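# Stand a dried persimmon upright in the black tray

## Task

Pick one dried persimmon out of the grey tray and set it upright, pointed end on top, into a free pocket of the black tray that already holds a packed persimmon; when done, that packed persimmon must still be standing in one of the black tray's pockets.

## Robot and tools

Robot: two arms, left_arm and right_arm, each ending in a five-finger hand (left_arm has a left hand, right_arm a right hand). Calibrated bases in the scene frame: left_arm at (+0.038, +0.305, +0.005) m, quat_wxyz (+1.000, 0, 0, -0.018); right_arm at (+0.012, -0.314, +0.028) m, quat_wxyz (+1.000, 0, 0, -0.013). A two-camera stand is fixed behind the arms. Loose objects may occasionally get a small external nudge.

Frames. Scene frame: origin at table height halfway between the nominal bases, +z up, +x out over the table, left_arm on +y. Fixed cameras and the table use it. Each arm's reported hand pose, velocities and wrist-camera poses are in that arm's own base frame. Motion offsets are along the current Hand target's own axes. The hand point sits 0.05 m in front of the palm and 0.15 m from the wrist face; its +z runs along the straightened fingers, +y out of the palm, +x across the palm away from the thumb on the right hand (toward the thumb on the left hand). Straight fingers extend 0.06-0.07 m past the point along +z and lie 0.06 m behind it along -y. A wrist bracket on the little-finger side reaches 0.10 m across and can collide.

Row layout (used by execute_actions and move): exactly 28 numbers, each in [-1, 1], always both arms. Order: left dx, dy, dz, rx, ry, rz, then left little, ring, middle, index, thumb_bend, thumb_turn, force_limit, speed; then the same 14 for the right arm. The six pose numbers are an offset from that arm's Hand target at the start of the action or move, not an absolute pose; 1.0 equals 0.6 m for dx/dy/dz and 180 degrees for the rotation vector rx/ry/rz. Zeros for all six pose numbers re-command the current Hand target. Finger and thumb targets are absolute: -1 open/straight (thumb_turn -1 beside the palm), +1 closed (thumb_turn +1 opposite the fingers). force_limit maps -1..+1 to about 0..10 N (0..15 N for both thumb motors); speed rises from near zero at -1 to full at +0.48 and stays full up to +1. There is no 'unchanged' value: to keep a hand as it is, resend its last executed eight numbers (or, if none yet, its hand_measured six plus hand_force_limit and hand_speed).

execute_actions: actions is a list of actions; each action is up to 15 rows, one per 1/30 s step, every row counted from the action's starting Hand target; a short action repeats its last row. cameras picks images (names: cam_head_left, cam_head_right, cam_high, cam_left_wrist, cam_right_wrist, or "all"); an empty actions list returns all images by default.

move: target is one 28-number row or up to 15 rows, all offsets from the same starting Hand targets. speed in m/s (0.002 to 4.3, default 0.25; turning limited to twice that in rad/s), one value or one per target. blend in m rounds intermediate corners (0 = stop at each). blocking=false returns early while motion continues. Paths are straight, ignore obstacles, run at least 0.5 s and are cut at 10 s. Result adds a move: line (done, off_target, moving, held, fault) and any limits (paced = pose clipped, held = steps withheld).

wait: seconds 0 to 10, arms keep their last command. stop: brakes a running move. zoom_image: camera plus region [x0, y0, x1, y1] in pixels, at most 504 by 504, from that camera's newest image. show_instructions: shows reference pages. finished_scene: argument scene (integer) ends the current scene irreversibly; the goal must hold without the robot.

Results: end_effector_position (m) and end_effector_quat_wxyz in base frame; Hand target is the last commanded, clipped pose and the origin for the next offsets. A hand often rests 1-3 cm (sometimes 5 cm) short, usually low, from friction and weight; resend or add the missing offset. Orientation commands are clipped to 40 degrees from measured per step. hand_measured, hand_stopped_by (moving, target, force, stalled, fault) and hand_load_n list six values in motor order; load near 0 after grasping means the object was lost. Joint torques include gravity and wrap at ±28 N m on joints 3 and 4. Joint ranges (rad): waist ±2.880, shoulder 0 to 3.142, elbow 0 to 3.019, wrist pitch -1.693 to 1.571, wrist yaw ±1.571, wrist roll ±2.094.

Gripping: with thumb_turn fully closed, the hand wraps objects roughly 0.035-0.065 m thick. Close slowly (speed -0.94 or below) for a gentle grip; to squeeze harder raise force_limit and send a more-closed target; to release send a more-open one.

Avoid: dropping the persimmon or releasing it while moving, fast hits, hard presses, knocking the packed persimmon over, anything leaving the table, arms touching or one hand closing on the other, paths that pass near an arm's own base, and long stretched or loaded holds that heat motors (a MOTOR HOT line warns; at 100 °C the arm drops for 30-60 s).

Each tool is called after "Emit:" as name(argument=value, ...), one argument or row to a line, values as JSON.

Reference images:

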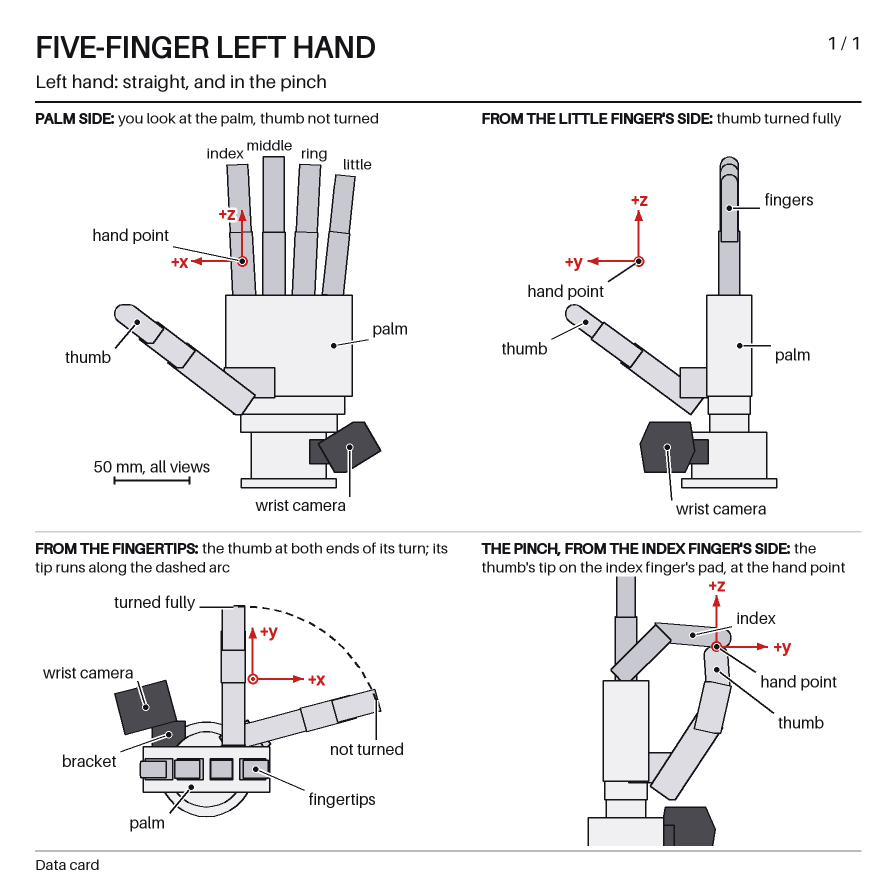

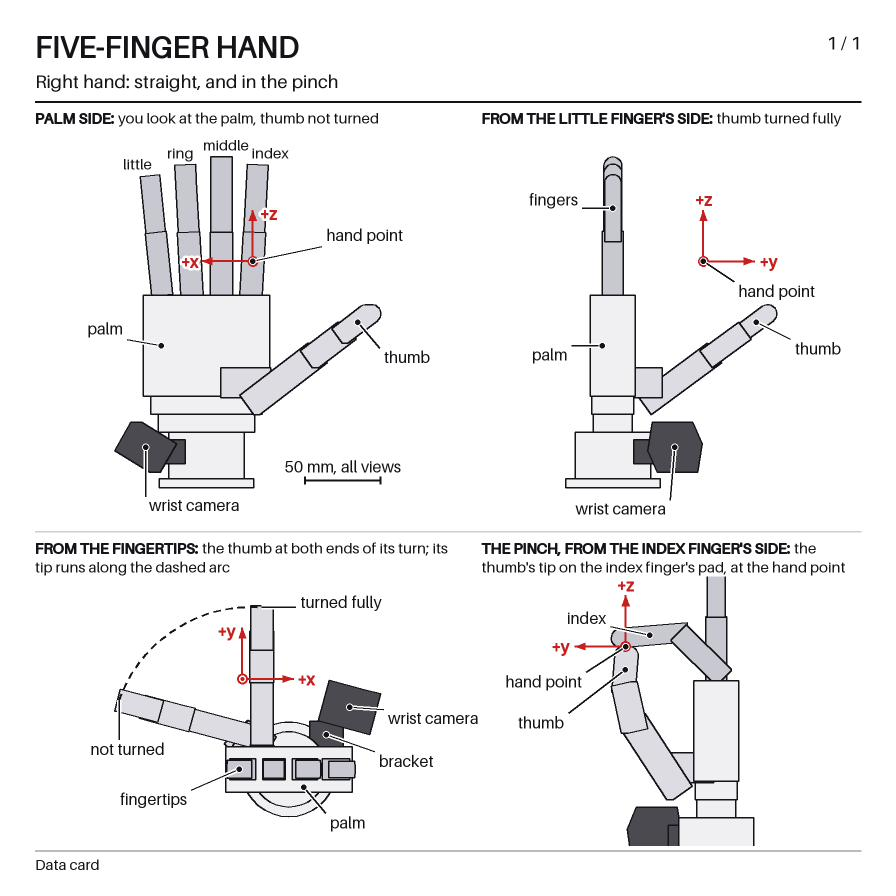

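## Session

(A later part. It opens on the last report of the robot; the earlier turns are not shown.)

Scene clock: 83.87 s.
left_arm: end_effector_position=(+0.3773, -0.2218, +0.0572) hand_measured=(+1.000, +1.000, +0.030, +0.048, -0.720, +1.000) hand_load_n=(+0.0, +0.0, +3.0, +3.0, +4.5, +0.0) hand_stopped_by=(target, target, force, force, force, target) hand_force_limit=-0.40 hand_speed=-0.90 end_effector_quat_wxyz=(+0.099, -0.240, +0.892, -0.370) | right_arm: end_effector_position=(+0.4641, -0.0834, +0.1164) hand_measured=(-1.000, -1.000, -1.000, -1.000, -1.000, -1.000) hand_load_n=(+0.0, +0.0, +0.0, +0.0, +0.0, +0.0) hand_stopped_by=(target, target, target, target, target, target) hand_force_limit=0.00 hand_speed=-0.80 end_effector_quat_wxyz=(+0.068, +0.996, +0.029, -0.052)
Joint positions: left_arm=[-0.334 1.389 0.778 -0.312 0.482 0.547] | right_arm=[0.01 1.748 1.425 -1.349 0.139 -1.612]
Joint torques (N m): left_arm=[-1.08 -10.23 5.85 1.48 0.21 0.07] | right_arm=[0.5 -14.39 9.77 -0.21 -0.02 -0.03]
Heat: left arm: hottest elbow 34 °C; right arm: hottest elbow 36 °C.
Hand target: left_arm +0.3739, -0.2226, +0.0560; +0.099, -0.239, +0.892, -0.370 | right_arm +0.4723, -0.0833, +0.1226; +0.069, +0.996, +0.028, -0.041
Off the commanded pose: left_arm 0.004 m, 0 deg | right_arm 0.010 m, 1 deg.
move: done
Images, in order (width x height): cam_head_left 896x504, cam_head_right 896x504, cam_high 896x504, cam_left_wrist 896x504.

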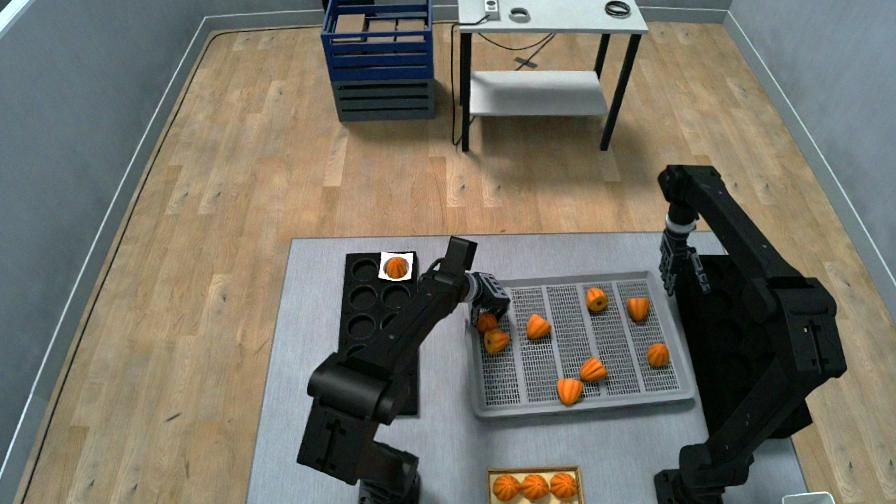

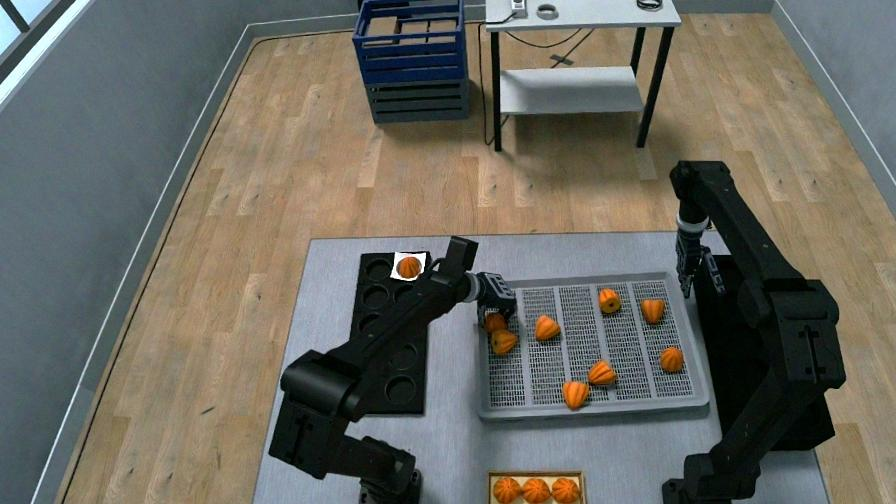

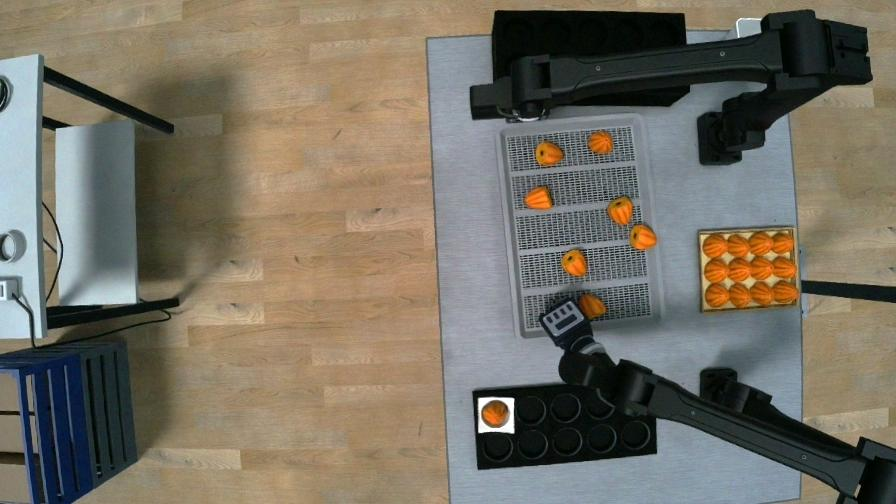

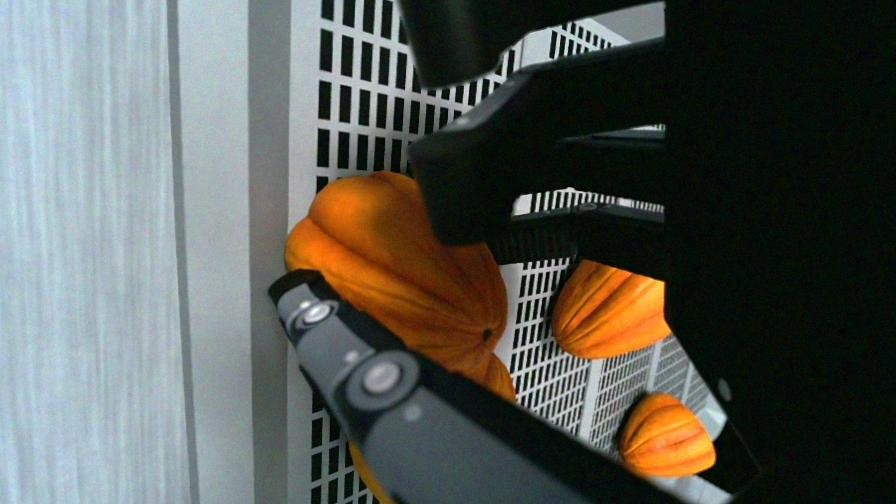

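Emit:
move(
  target=[-0.0144,-0.0765,-0.0648,0,0,0,1,1,0.3,0.3,0.0,1,-0.4,-0.9,0,0,0,0,0,0,-1,-1,-1,-1,-1,-1,0,-0.8],
  speed=0.1,
  cameras=["cam_high","cam_left_wrist","cam_head_left","cam_head_right"],
)

Emit:
zoom_image(
  camera="cam_head_left",
  region=[440, 260, 560, 370],
)

Emit:
zoom_image(
  camera="cam_head_right",
  region=[440, 260, 560, 370],
)

Scene clock: 88.60 s.
left_arm: end_effector_position=(+0.3622, -0.2165, +0.0872) hand_measured=(+1.000, +1.000, +0.030, +0.048, -0.720, +1.000) hand_load_n=(+0.0, +0.0, +2.5, +3.0, +4.0, +0.0) hand_stopped_by=(target, target, force, force, force, target) hand_force_limit=-0.40 hand_speed=-0.90 end_effector_quat_wxyz=(+0.076, -0.250, +0.898, -0.354) | right_arm: end_effector_position=(+0.4641, -0.0834, +0.1164) hand_measured=(-1.000, -1.000, -1.000, -1.000, -1.000, -1.000) hand_load_n=(+0.0, +0.0, +0.0, +0.0, -0.5, +0.0) hand_stopped_by=(target, target, target, target, target, target) hand_force_limit=0.00 hand_speed=-0.80 end_effector_quat_wxyz=(+0.068, +0.996, +0.029, -0.052)
Joint positions: left_arm=[-0.334 1.326 0.827 -0.483 0.482 0.547] | right_arm=[0.01 1.748 1.425 -1.349 0.139 -1.612]
Joint torques (N m): left_arm=[-0.32 -10.46 11.15 0.85 0.4 0.15] | right_arm=[0.62 -14.51 9.81 -0.2 -0.01 -0.02]
Heat: left arm: hottest elbow 34 °C; right arm: hottest elbow 36 °C.
Hand target: left_arm +0.3838, -0.2226, +0.1159; +0.099, -0.239, +0.892, -0.370 | right_arm +0.4723, -0.0833, +0.1226; +0.069, +0.996, +0.028, -0.041
Off the commanded pose: left_arm 0.036 m, 4 deg | right_arm 0.010 m, 1 deg.
move: off_target (left_arm)
Images, in order (width x height): cam_head_left 896x504, cam_head_right 896x504, cam_high 896x504, cam_left_wrist 896x504.

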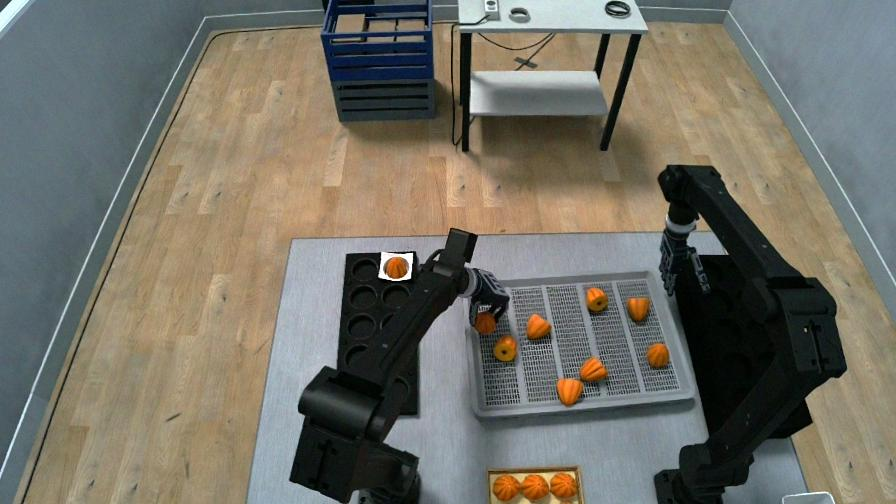

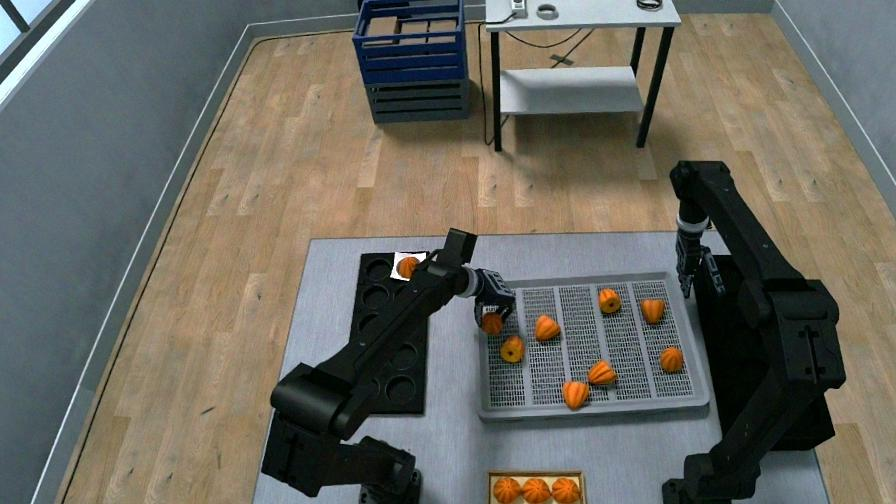

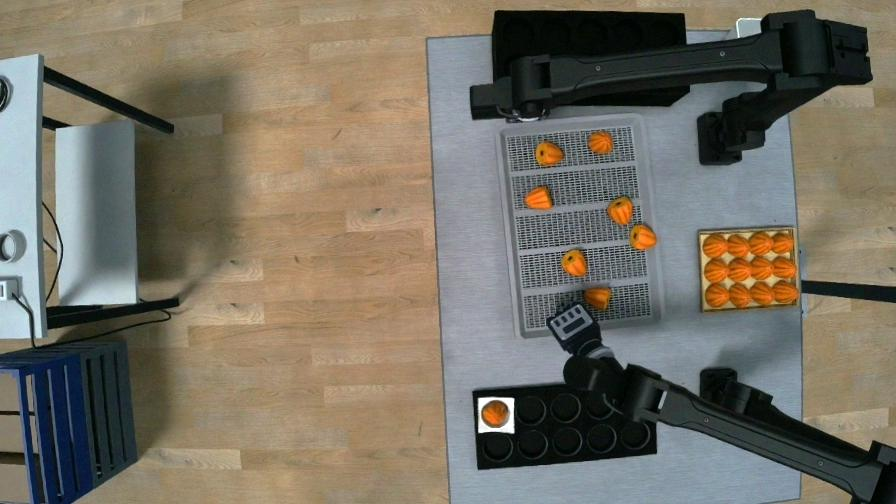

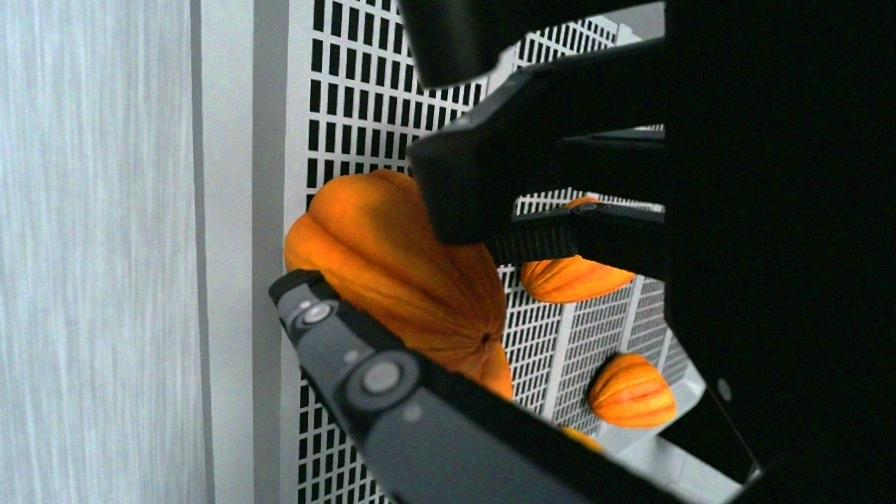

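Scaled by 4.200 from the camera's 896x504 image, which has a finer 1280x720 frame.

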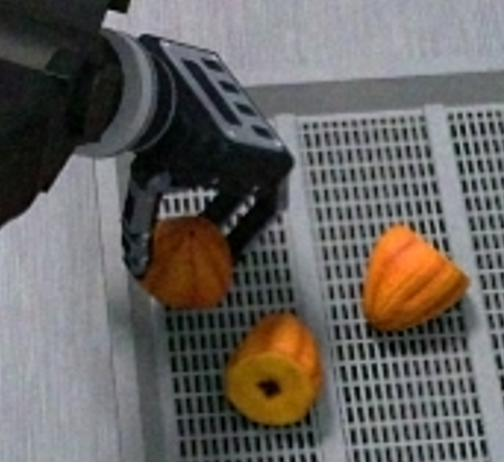

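Scaled by 4.200 from the camera's 896x504 image, which has a finer 1280x720 frame.

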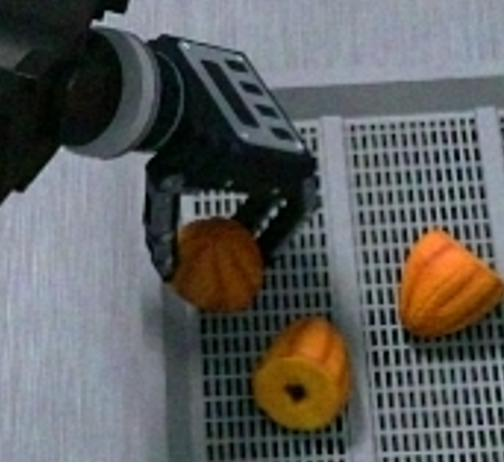

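Emit:
move(
  target=[
    [0,-0.099,-0.099,0,0,0,1,1,0.3,0.3,0.0,1,-0.4,-0.9,0,0,0,0,0,0,-1,-1,-1,-1,-1,-1,0,-0.8],
    [-0.1962,0.1115,-0.3095,0,-0.1571,-0.1571,1,1,0.3,0.3,0.0,1,-0.4,-0.9,0,0,0,0,0,0,-1,-1,-1,-1,-1,-1,0,-0.8],
  ],
  speed=0.2,
  blend=0.02,
  cameras=["cam_high","cam_left_wrist","cam_head_left","cam_head_right"],
)

Emit:
zoom_image(
  camera="cam_high",
  region=[500, 350, 640, 470],
)

Emit:
zoom_image(
  camera="cam_head_left",
  region=[330, 240, 480, 420],
)

Emit:
zoom_image(
  camera="cam_head_right",
  region=[340, 240, 490, 420],
)

Scene clock: 101.47 s.
left_arm: end_effector_position=(+0.3969, -0.0104, +0.1950) hand_measured=(+1.000, +1.000, +0.030, +0.048, -0.720, +1.000) hand_load_n=(+0.0, +0.0, +2.5, +3.0, +4.0, +0.0) hand_stopped_by=(target, target, force, force, force, target) hand_force_limit=-0.40 hand_speed=-0.90 end_effector_quat_wxyz=(+0.211, -0.527, +0.763, -0.309) | right_arm: end_effector_position=(+0.4641, -0.0834, +0.1164) hand_measured=(-1.000, -1.000, -1.000, -1.000, -1.000, -1.000) hand_load_n=(+0.0, +0.0, +0.0, +0.0, +0.0, +0.0) hand_stopped_by=(target, target, target, target, target, target) hand_force_limit=0.00 hand_speed=-0.80 end_effector_quat_wxyz=(+0.068, +0.996, +0.029, -0.052)
Joint positions: left_arm=[0.16 1.078 0.912 -0.709 0.357 0.391] | right_arm=[0.01 1.748 1.425 -1.349 0.139 -1.612]
Joint torques (N m): left_arm=[-0.15 -8.18 7.42 1.66 0.2 -0.04] | right_arm=[0.73 -14.39 9.73 -0.2 -0.01 -0.03]
Heat: left arm: hottest elbow 35 °C; right arm: hottest elbow 36 °C.
Hand target: left_arm +0.3962, -0.0090, +0.1998; +0.219, -0.530, +0.757, -0.314 | right_arm +0.4723, -0.0833, +0.1226; +0.069, +0.996, +0.028, -0.041
Off the commanded pose: left_arm 0.005 m, 1 deg | right_arm 0.010 m, 1 deg.
move: done
Images, in order (width x height): cam_head_left 896x504, cam_head_right 896x504, cam_high 896x504, cam_left_wrist 896x504.

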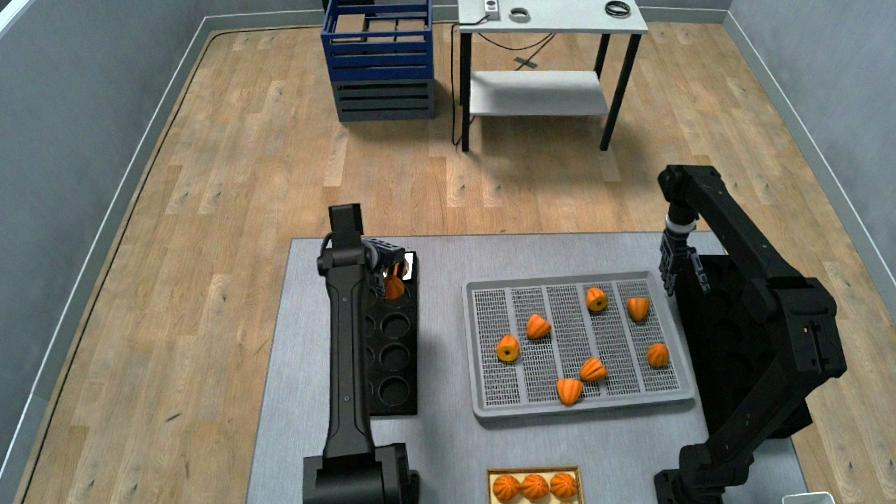

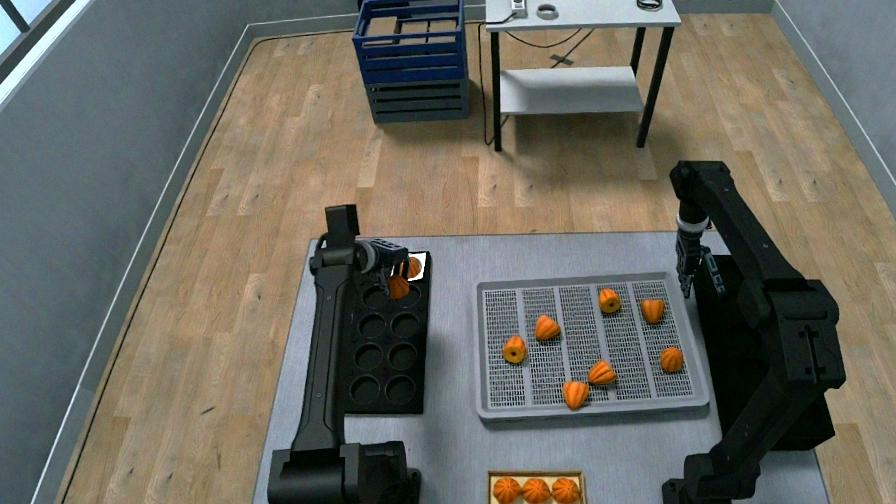

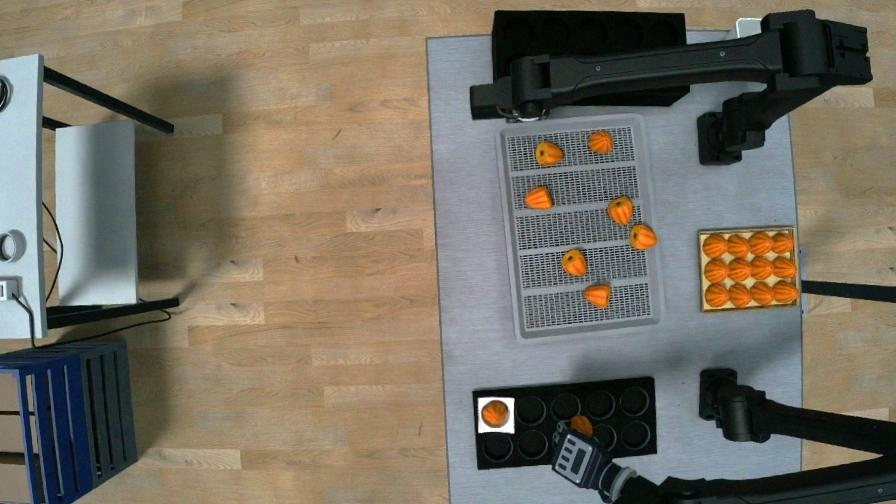

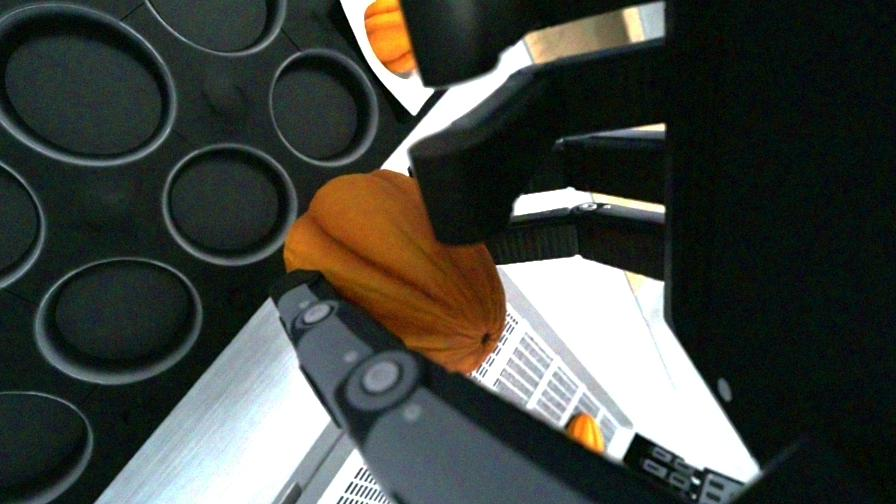

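Scaled by 3.600 from the camera's 896x504 image, which has a finer 1280x720 frame.

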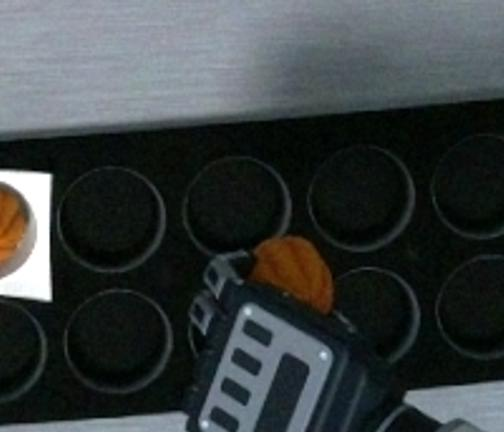

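Scaled by 2.800 from the camera's 896x504 image, which has a finer 1280x720 frame.

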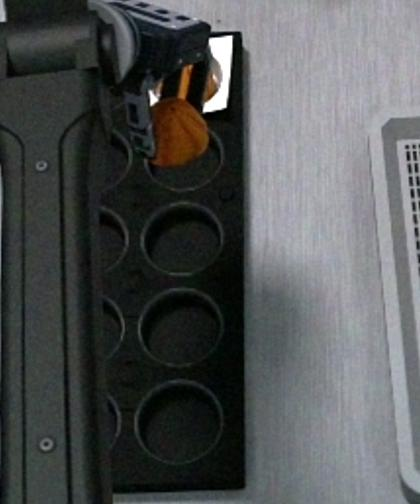

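Scaled by 2.800 from the camera's 896x504 image, which has a finer 1280x720 frame.

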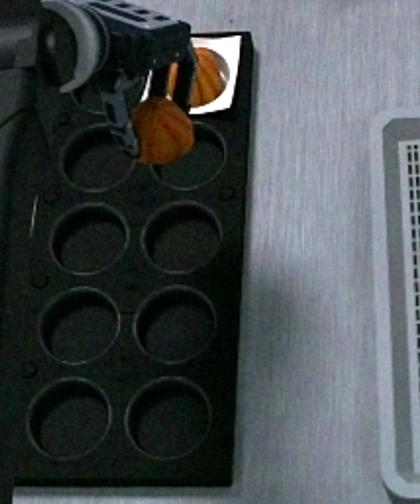

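Emit:
zoom_image(
  camera="cam_head_left",
  region=[360, 250, 430, 320],
)

Emit:
zoom_image(
  camera="cam_head_right",
  region=[370, 250, 440, 320],
)

Emit:
zoom_image(
  camera="cam_high",
  region=[545, 395, 615, 465],
)

Scaled by 7.200 from the camera's 896x504 image, which has a finer 1280x720 frame.

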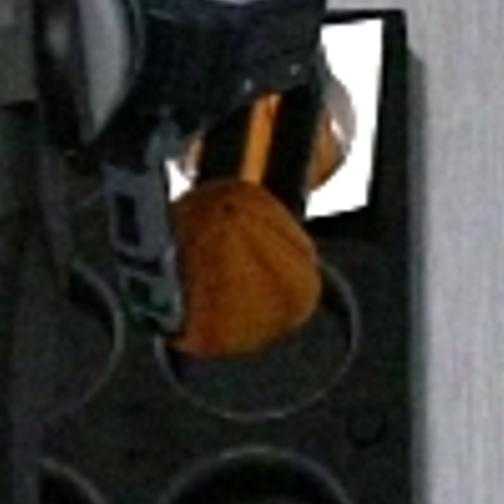

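Scaled by 7.200 from the camera's 896x504 image, which has a finer 1280x720 frame.

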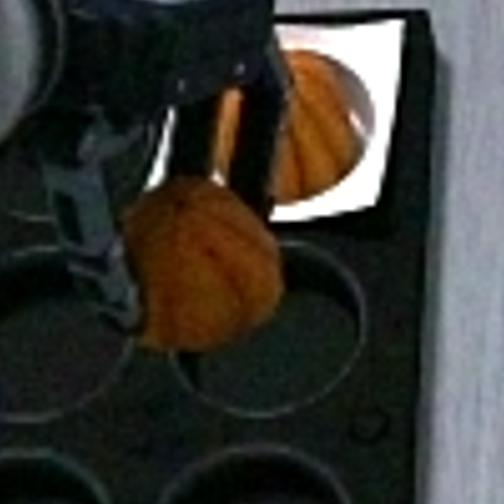

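Scaled by 7.200 from the camera's 896x504 image, which has a finer 1280x720 frame.

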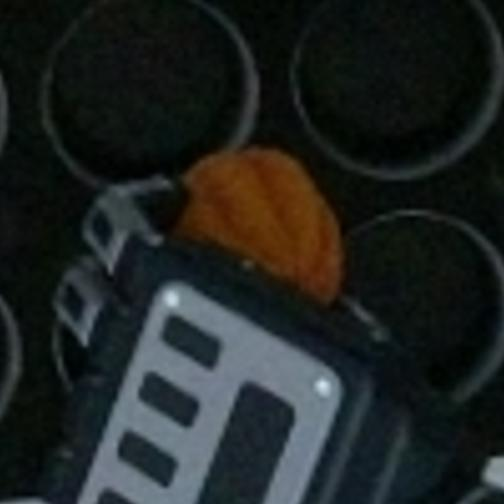

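Emit:
move(
  target=[-0.0023,0.1413,0.1297,0,0,0,1,1,0.3,0.3,0.0,1,-0.4,-0.9,0,0,0,0,0,0,-1,-1,-1,-1,-1,-1,0,-0.8],
  speed=0.12,
  cameras=["cam_high","cam_left_wrist","cam_head_left","cam_head_right"],
)

Emit:
zoom_image(
  camera="cam_head_left",
  region=[340, 260, 430, 350],
)

Emit:
zoom_image(
  camera="cam_head_right",
  region=[340, 260, 430, 350],
)

Emit:
zoom_image(
  camera="cam_high",
  region=[520, 380, 610, 460],
)

Scene clock: 111.30 s.
left_arm: end_effector_position=(+0.3891, -0.0085, +0.0865) hand_measured=(+1.000, +1.000, +0.030, +0.048, -0.720, +1.000) hand_load_n=(+0.0, +0.0, +2.5, +3.0, +4.5, +0.5) hand_stopped_by=(target, target, force, force, force, target) hand_force_limit=-0.40 hand_speed=-0.90 end_effector_quat_wxyz=(+0.215, -0.529, +0.760, -0.310) | right_arm: end_effector_position=(+0.4641, -0.0834, +0.1164) hand_measured=(-1.000, -1.000, -1.000, -1.000, -1.000, -1.000) hand_load_n=(+0.0, +0.0, +0.0, +0.0, +0.0, +0.0) hand_stopped_by=(target, target, target, target, target, target) hand_force_limit=0.00 hand_speed=-0.80 end_effector_quat_wxyz=(+0.068, +0.996, +0.029, -0.052)
Joint positions: left_arm=[0.168 1.16 0.667 -0.375 0.358 0.391] | right_arm=[0.01 1.748 1.425 -1.349 0.139 -1.612]
Joint torques (N m): left_arm=[0.09 -6.3 6.76 2.36 0.44 0.08] | right_arm=[0.56 -14.45 9.8 -0.21 -0.01 -0.03]
Heat: left arm: hottest elbow 35 °C; right arm: hottest elbow 36 °C.
Hand target: left_arm +0.3921, -0.0059, +0.0848; +0.220, -0.530, +0.757, -0.314 | right_arm +0.4723, -0.0833, +0.1226; +0.069, +0.996, +0.028, -0.041
Off the commanded pose: left_arm 0.004 m, 1 deg | right_arm 0.010 m, 1 deg.
move: done
Images, in order (width x height): cam_head_left 896x504, cam_head_right 896x504, cam_high 896x504, cam_left_wrist 896x504.

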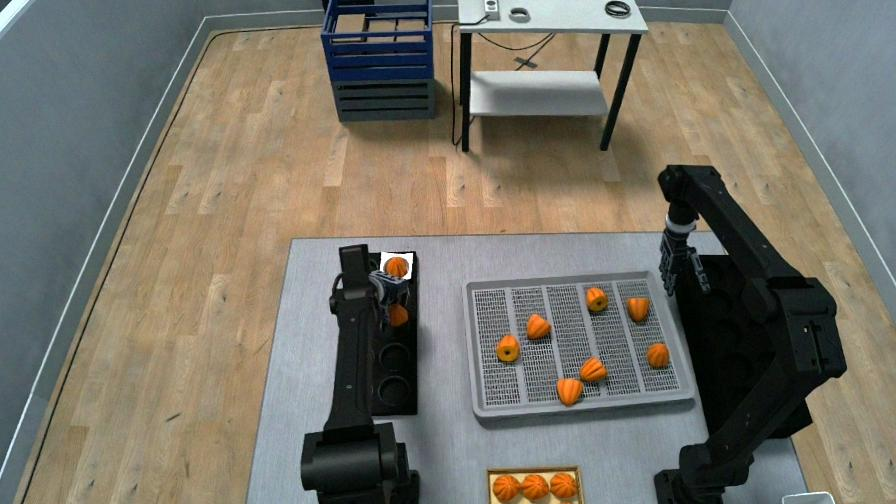

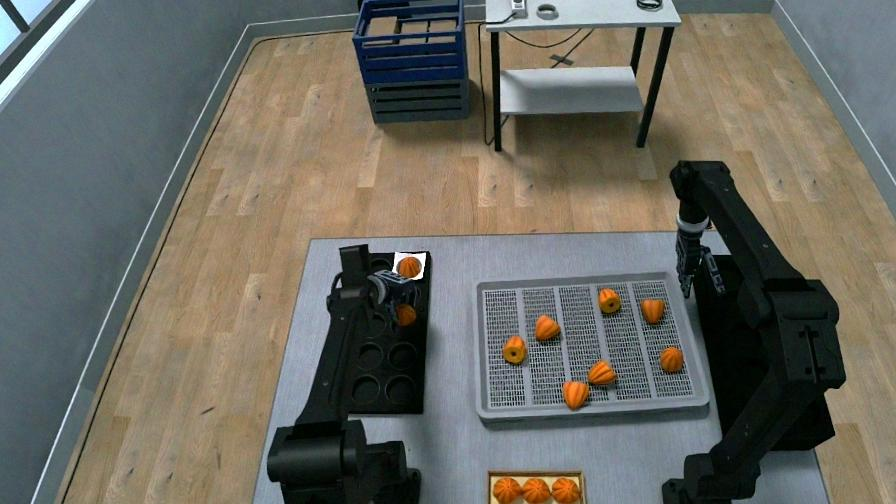

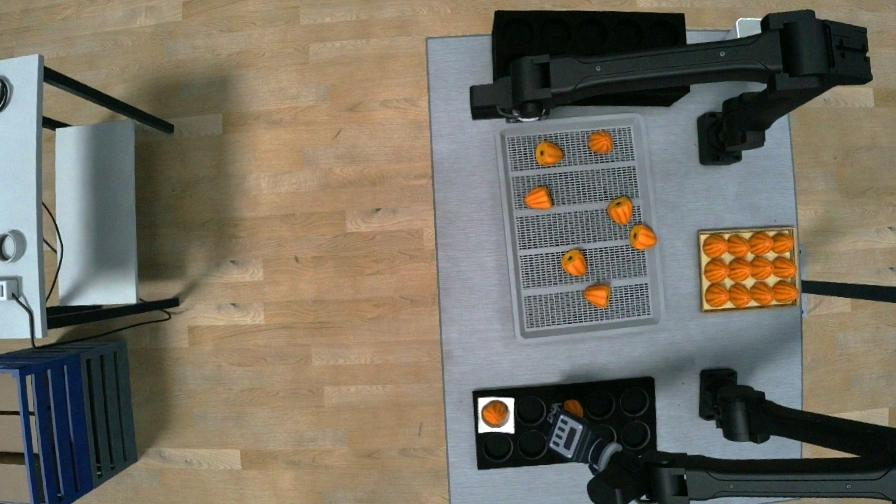

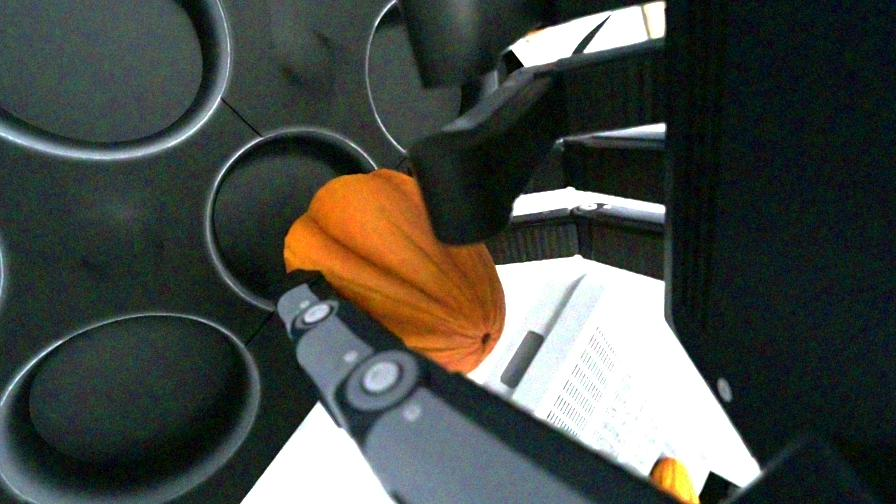

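Scaled by 5.600 from the camera's 896x504 image, which has a finer 1280x720 frame.

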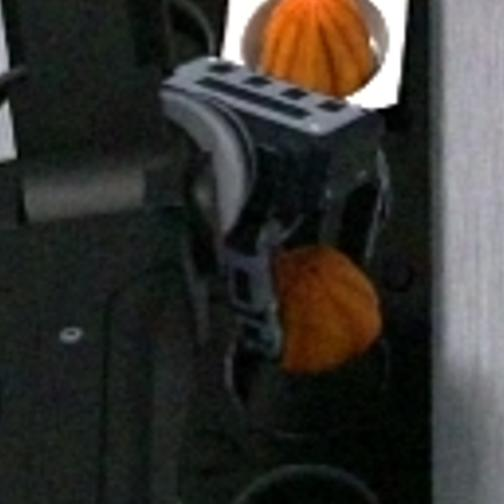

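Scaled by 5.600 from the camera's 896x504 image, which has a finer 1280x720 frame.

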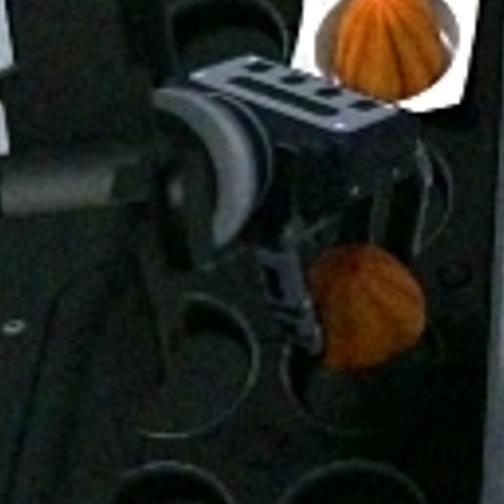

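Scaled by 5.600 from the camera's 896x504 image, which has a finer 1280x720 frame.

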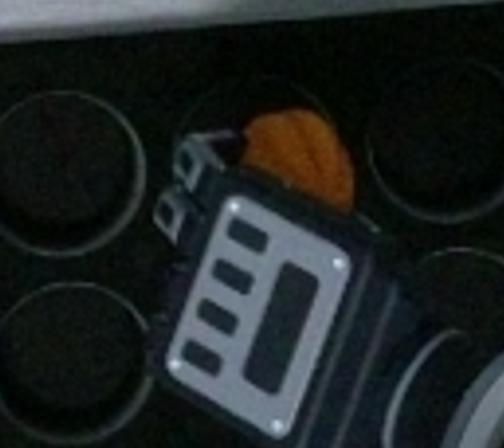

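Emit:
move(
  target=[-0.0115,0.037,0.0337,0,0,0,1,1,0.3,0.3,0.0,1,-0.4,-0.9,0,0,0,0,0,0,-1,-1,-1,-1,-1,-1,0,-0.8],
  speed=0.08,
  cameras=["cam_high","cam_left_wrist","cam_head_left","cam_head_right"],
)

Emit:
zoom_image(
  camera="cam_head_left",
  region=[340, 260, 430, 350],
)

Emit:
zoom_image(
  camera="cam_head_right",
  region=[340, 260, 430, 350],
)

Emit:
zoom_image(
  camera="cam_high",
  region=[520, 380, 610, 460],
)

Scene clock: 119.60 s.
left_arm: end_effector_position=(+0.3908, -0.0022, +0.0570) hand_measured=(+1.000, +1.000, +0.030, +0.048, -0.720, +1.000) hand_load_n=(+0.0, +0.0, +2.5, +3.0, +4.0, +0.0) hand_stopped_by=(target, target, force, force, force, target) hand_force_limit=-0.40 hand_speed=-0.90 end_effector_quat_wxyz=(+0.214, -0.533, +0.757, -0.311) | right_arm: end_effector_position=(+0.4641, -0.0834, +0.1164) hand_measured=(-1.000, -1.000, -1.000, -1.000, -1.000, -1.000) hand_load_n=(+0.0, +0.0, +0.0, +0.0, +0.0, +0.0) hand_stopped_by=(target, target, target, target, target, target) hand_force_limit=0.00 hand_speed=-0.80 end_effector_quat_wxyz=(+0.068, +0.996, +0.029, -0.052)
Joint positions: left_arm=[0.189 1.224 0.625 -0.275 0.371 0.398] | right_arm=[0.01 1.748 1.425 -1.349 0.139 -1.612]
Joint torques (N m): left_arm=[0.09 -6.59 6.35 2.26 0.46 0.18] | right_arm=[0.56 -14.51 9.81 -0.18 -0.01 -0.03]
Heat: left arm: hottest elbow 35 °C; right arm: hottest elbow 37 °C.
Hand target: left_arm +0.3932, +0.0010, +0.0547; +0.219, -0.530, +0.757, -0.314 | right_arm +0.4723, -0.0833, +0.1226; +0.069, +0.996, +0.028, -0.041
Off the commanded pose: left_arm 0.005 m, 1 deg | right_arm 0.010 m, 1 deg.
move: done
Images, in order (width x height): cam_head_left 896x504, cam_head_right 896x504, cam_high 896x504, cam_left_wrist 896x504.

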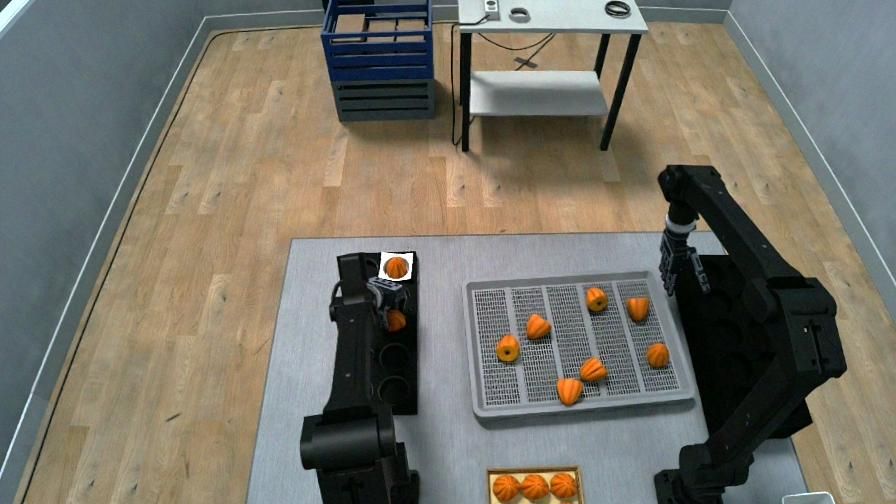

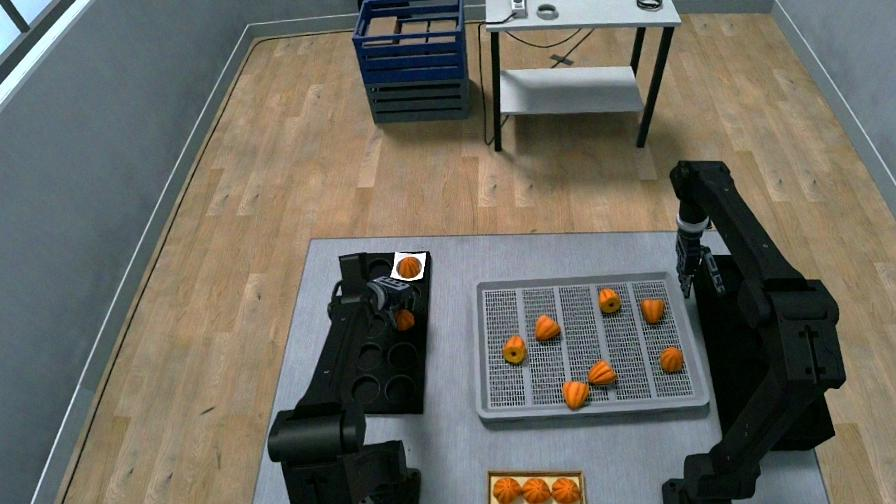

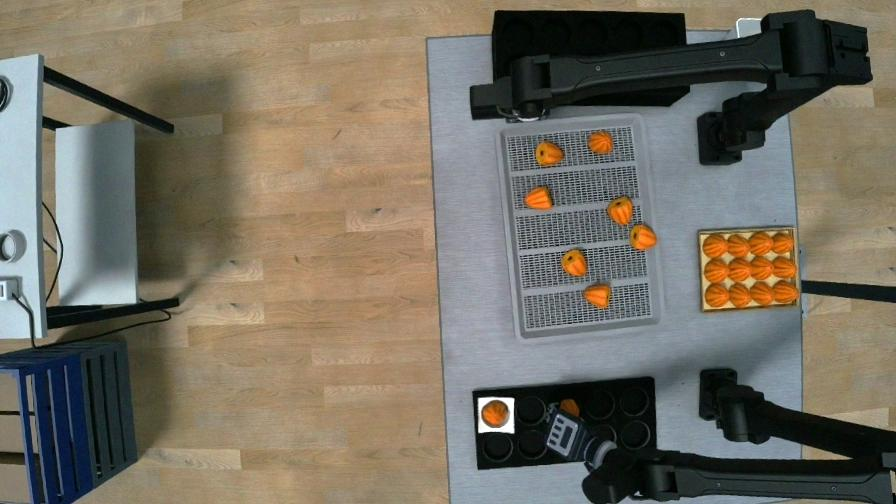

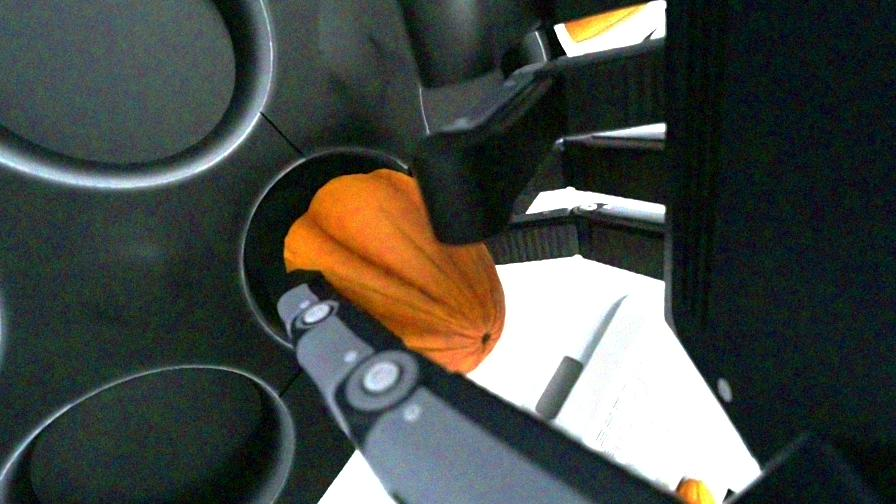

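Scaled by 5.600 from the camera's 896x504 image, which has a finer 1280x720 frame.

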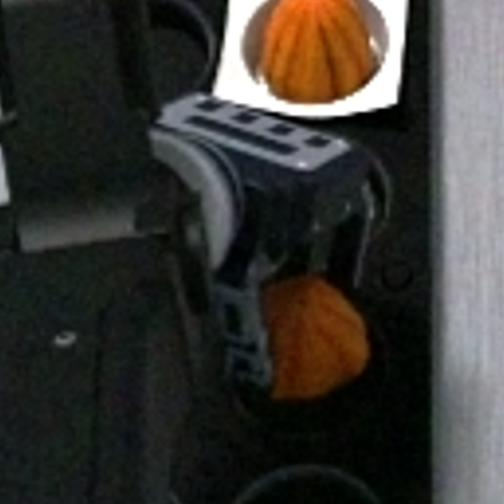

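Scaled by 5.600 from the camera's 896x504 image, which has a finer 1280x720 frame.

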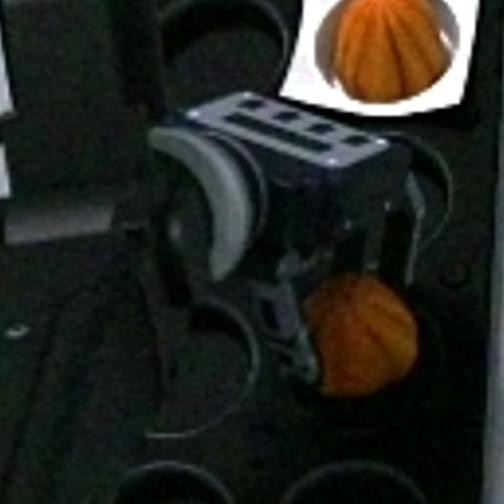

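Scaled by 5.600 from the camera's 896x504 image, which has a finer 1280x720 frame.

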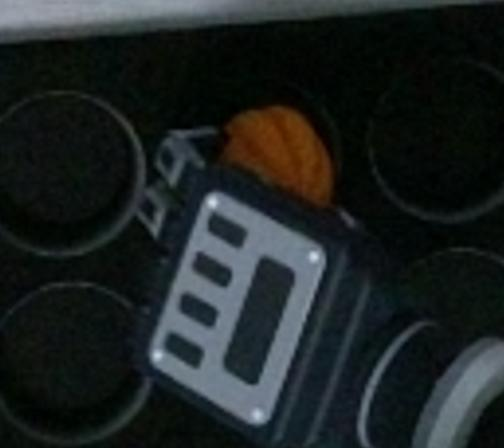

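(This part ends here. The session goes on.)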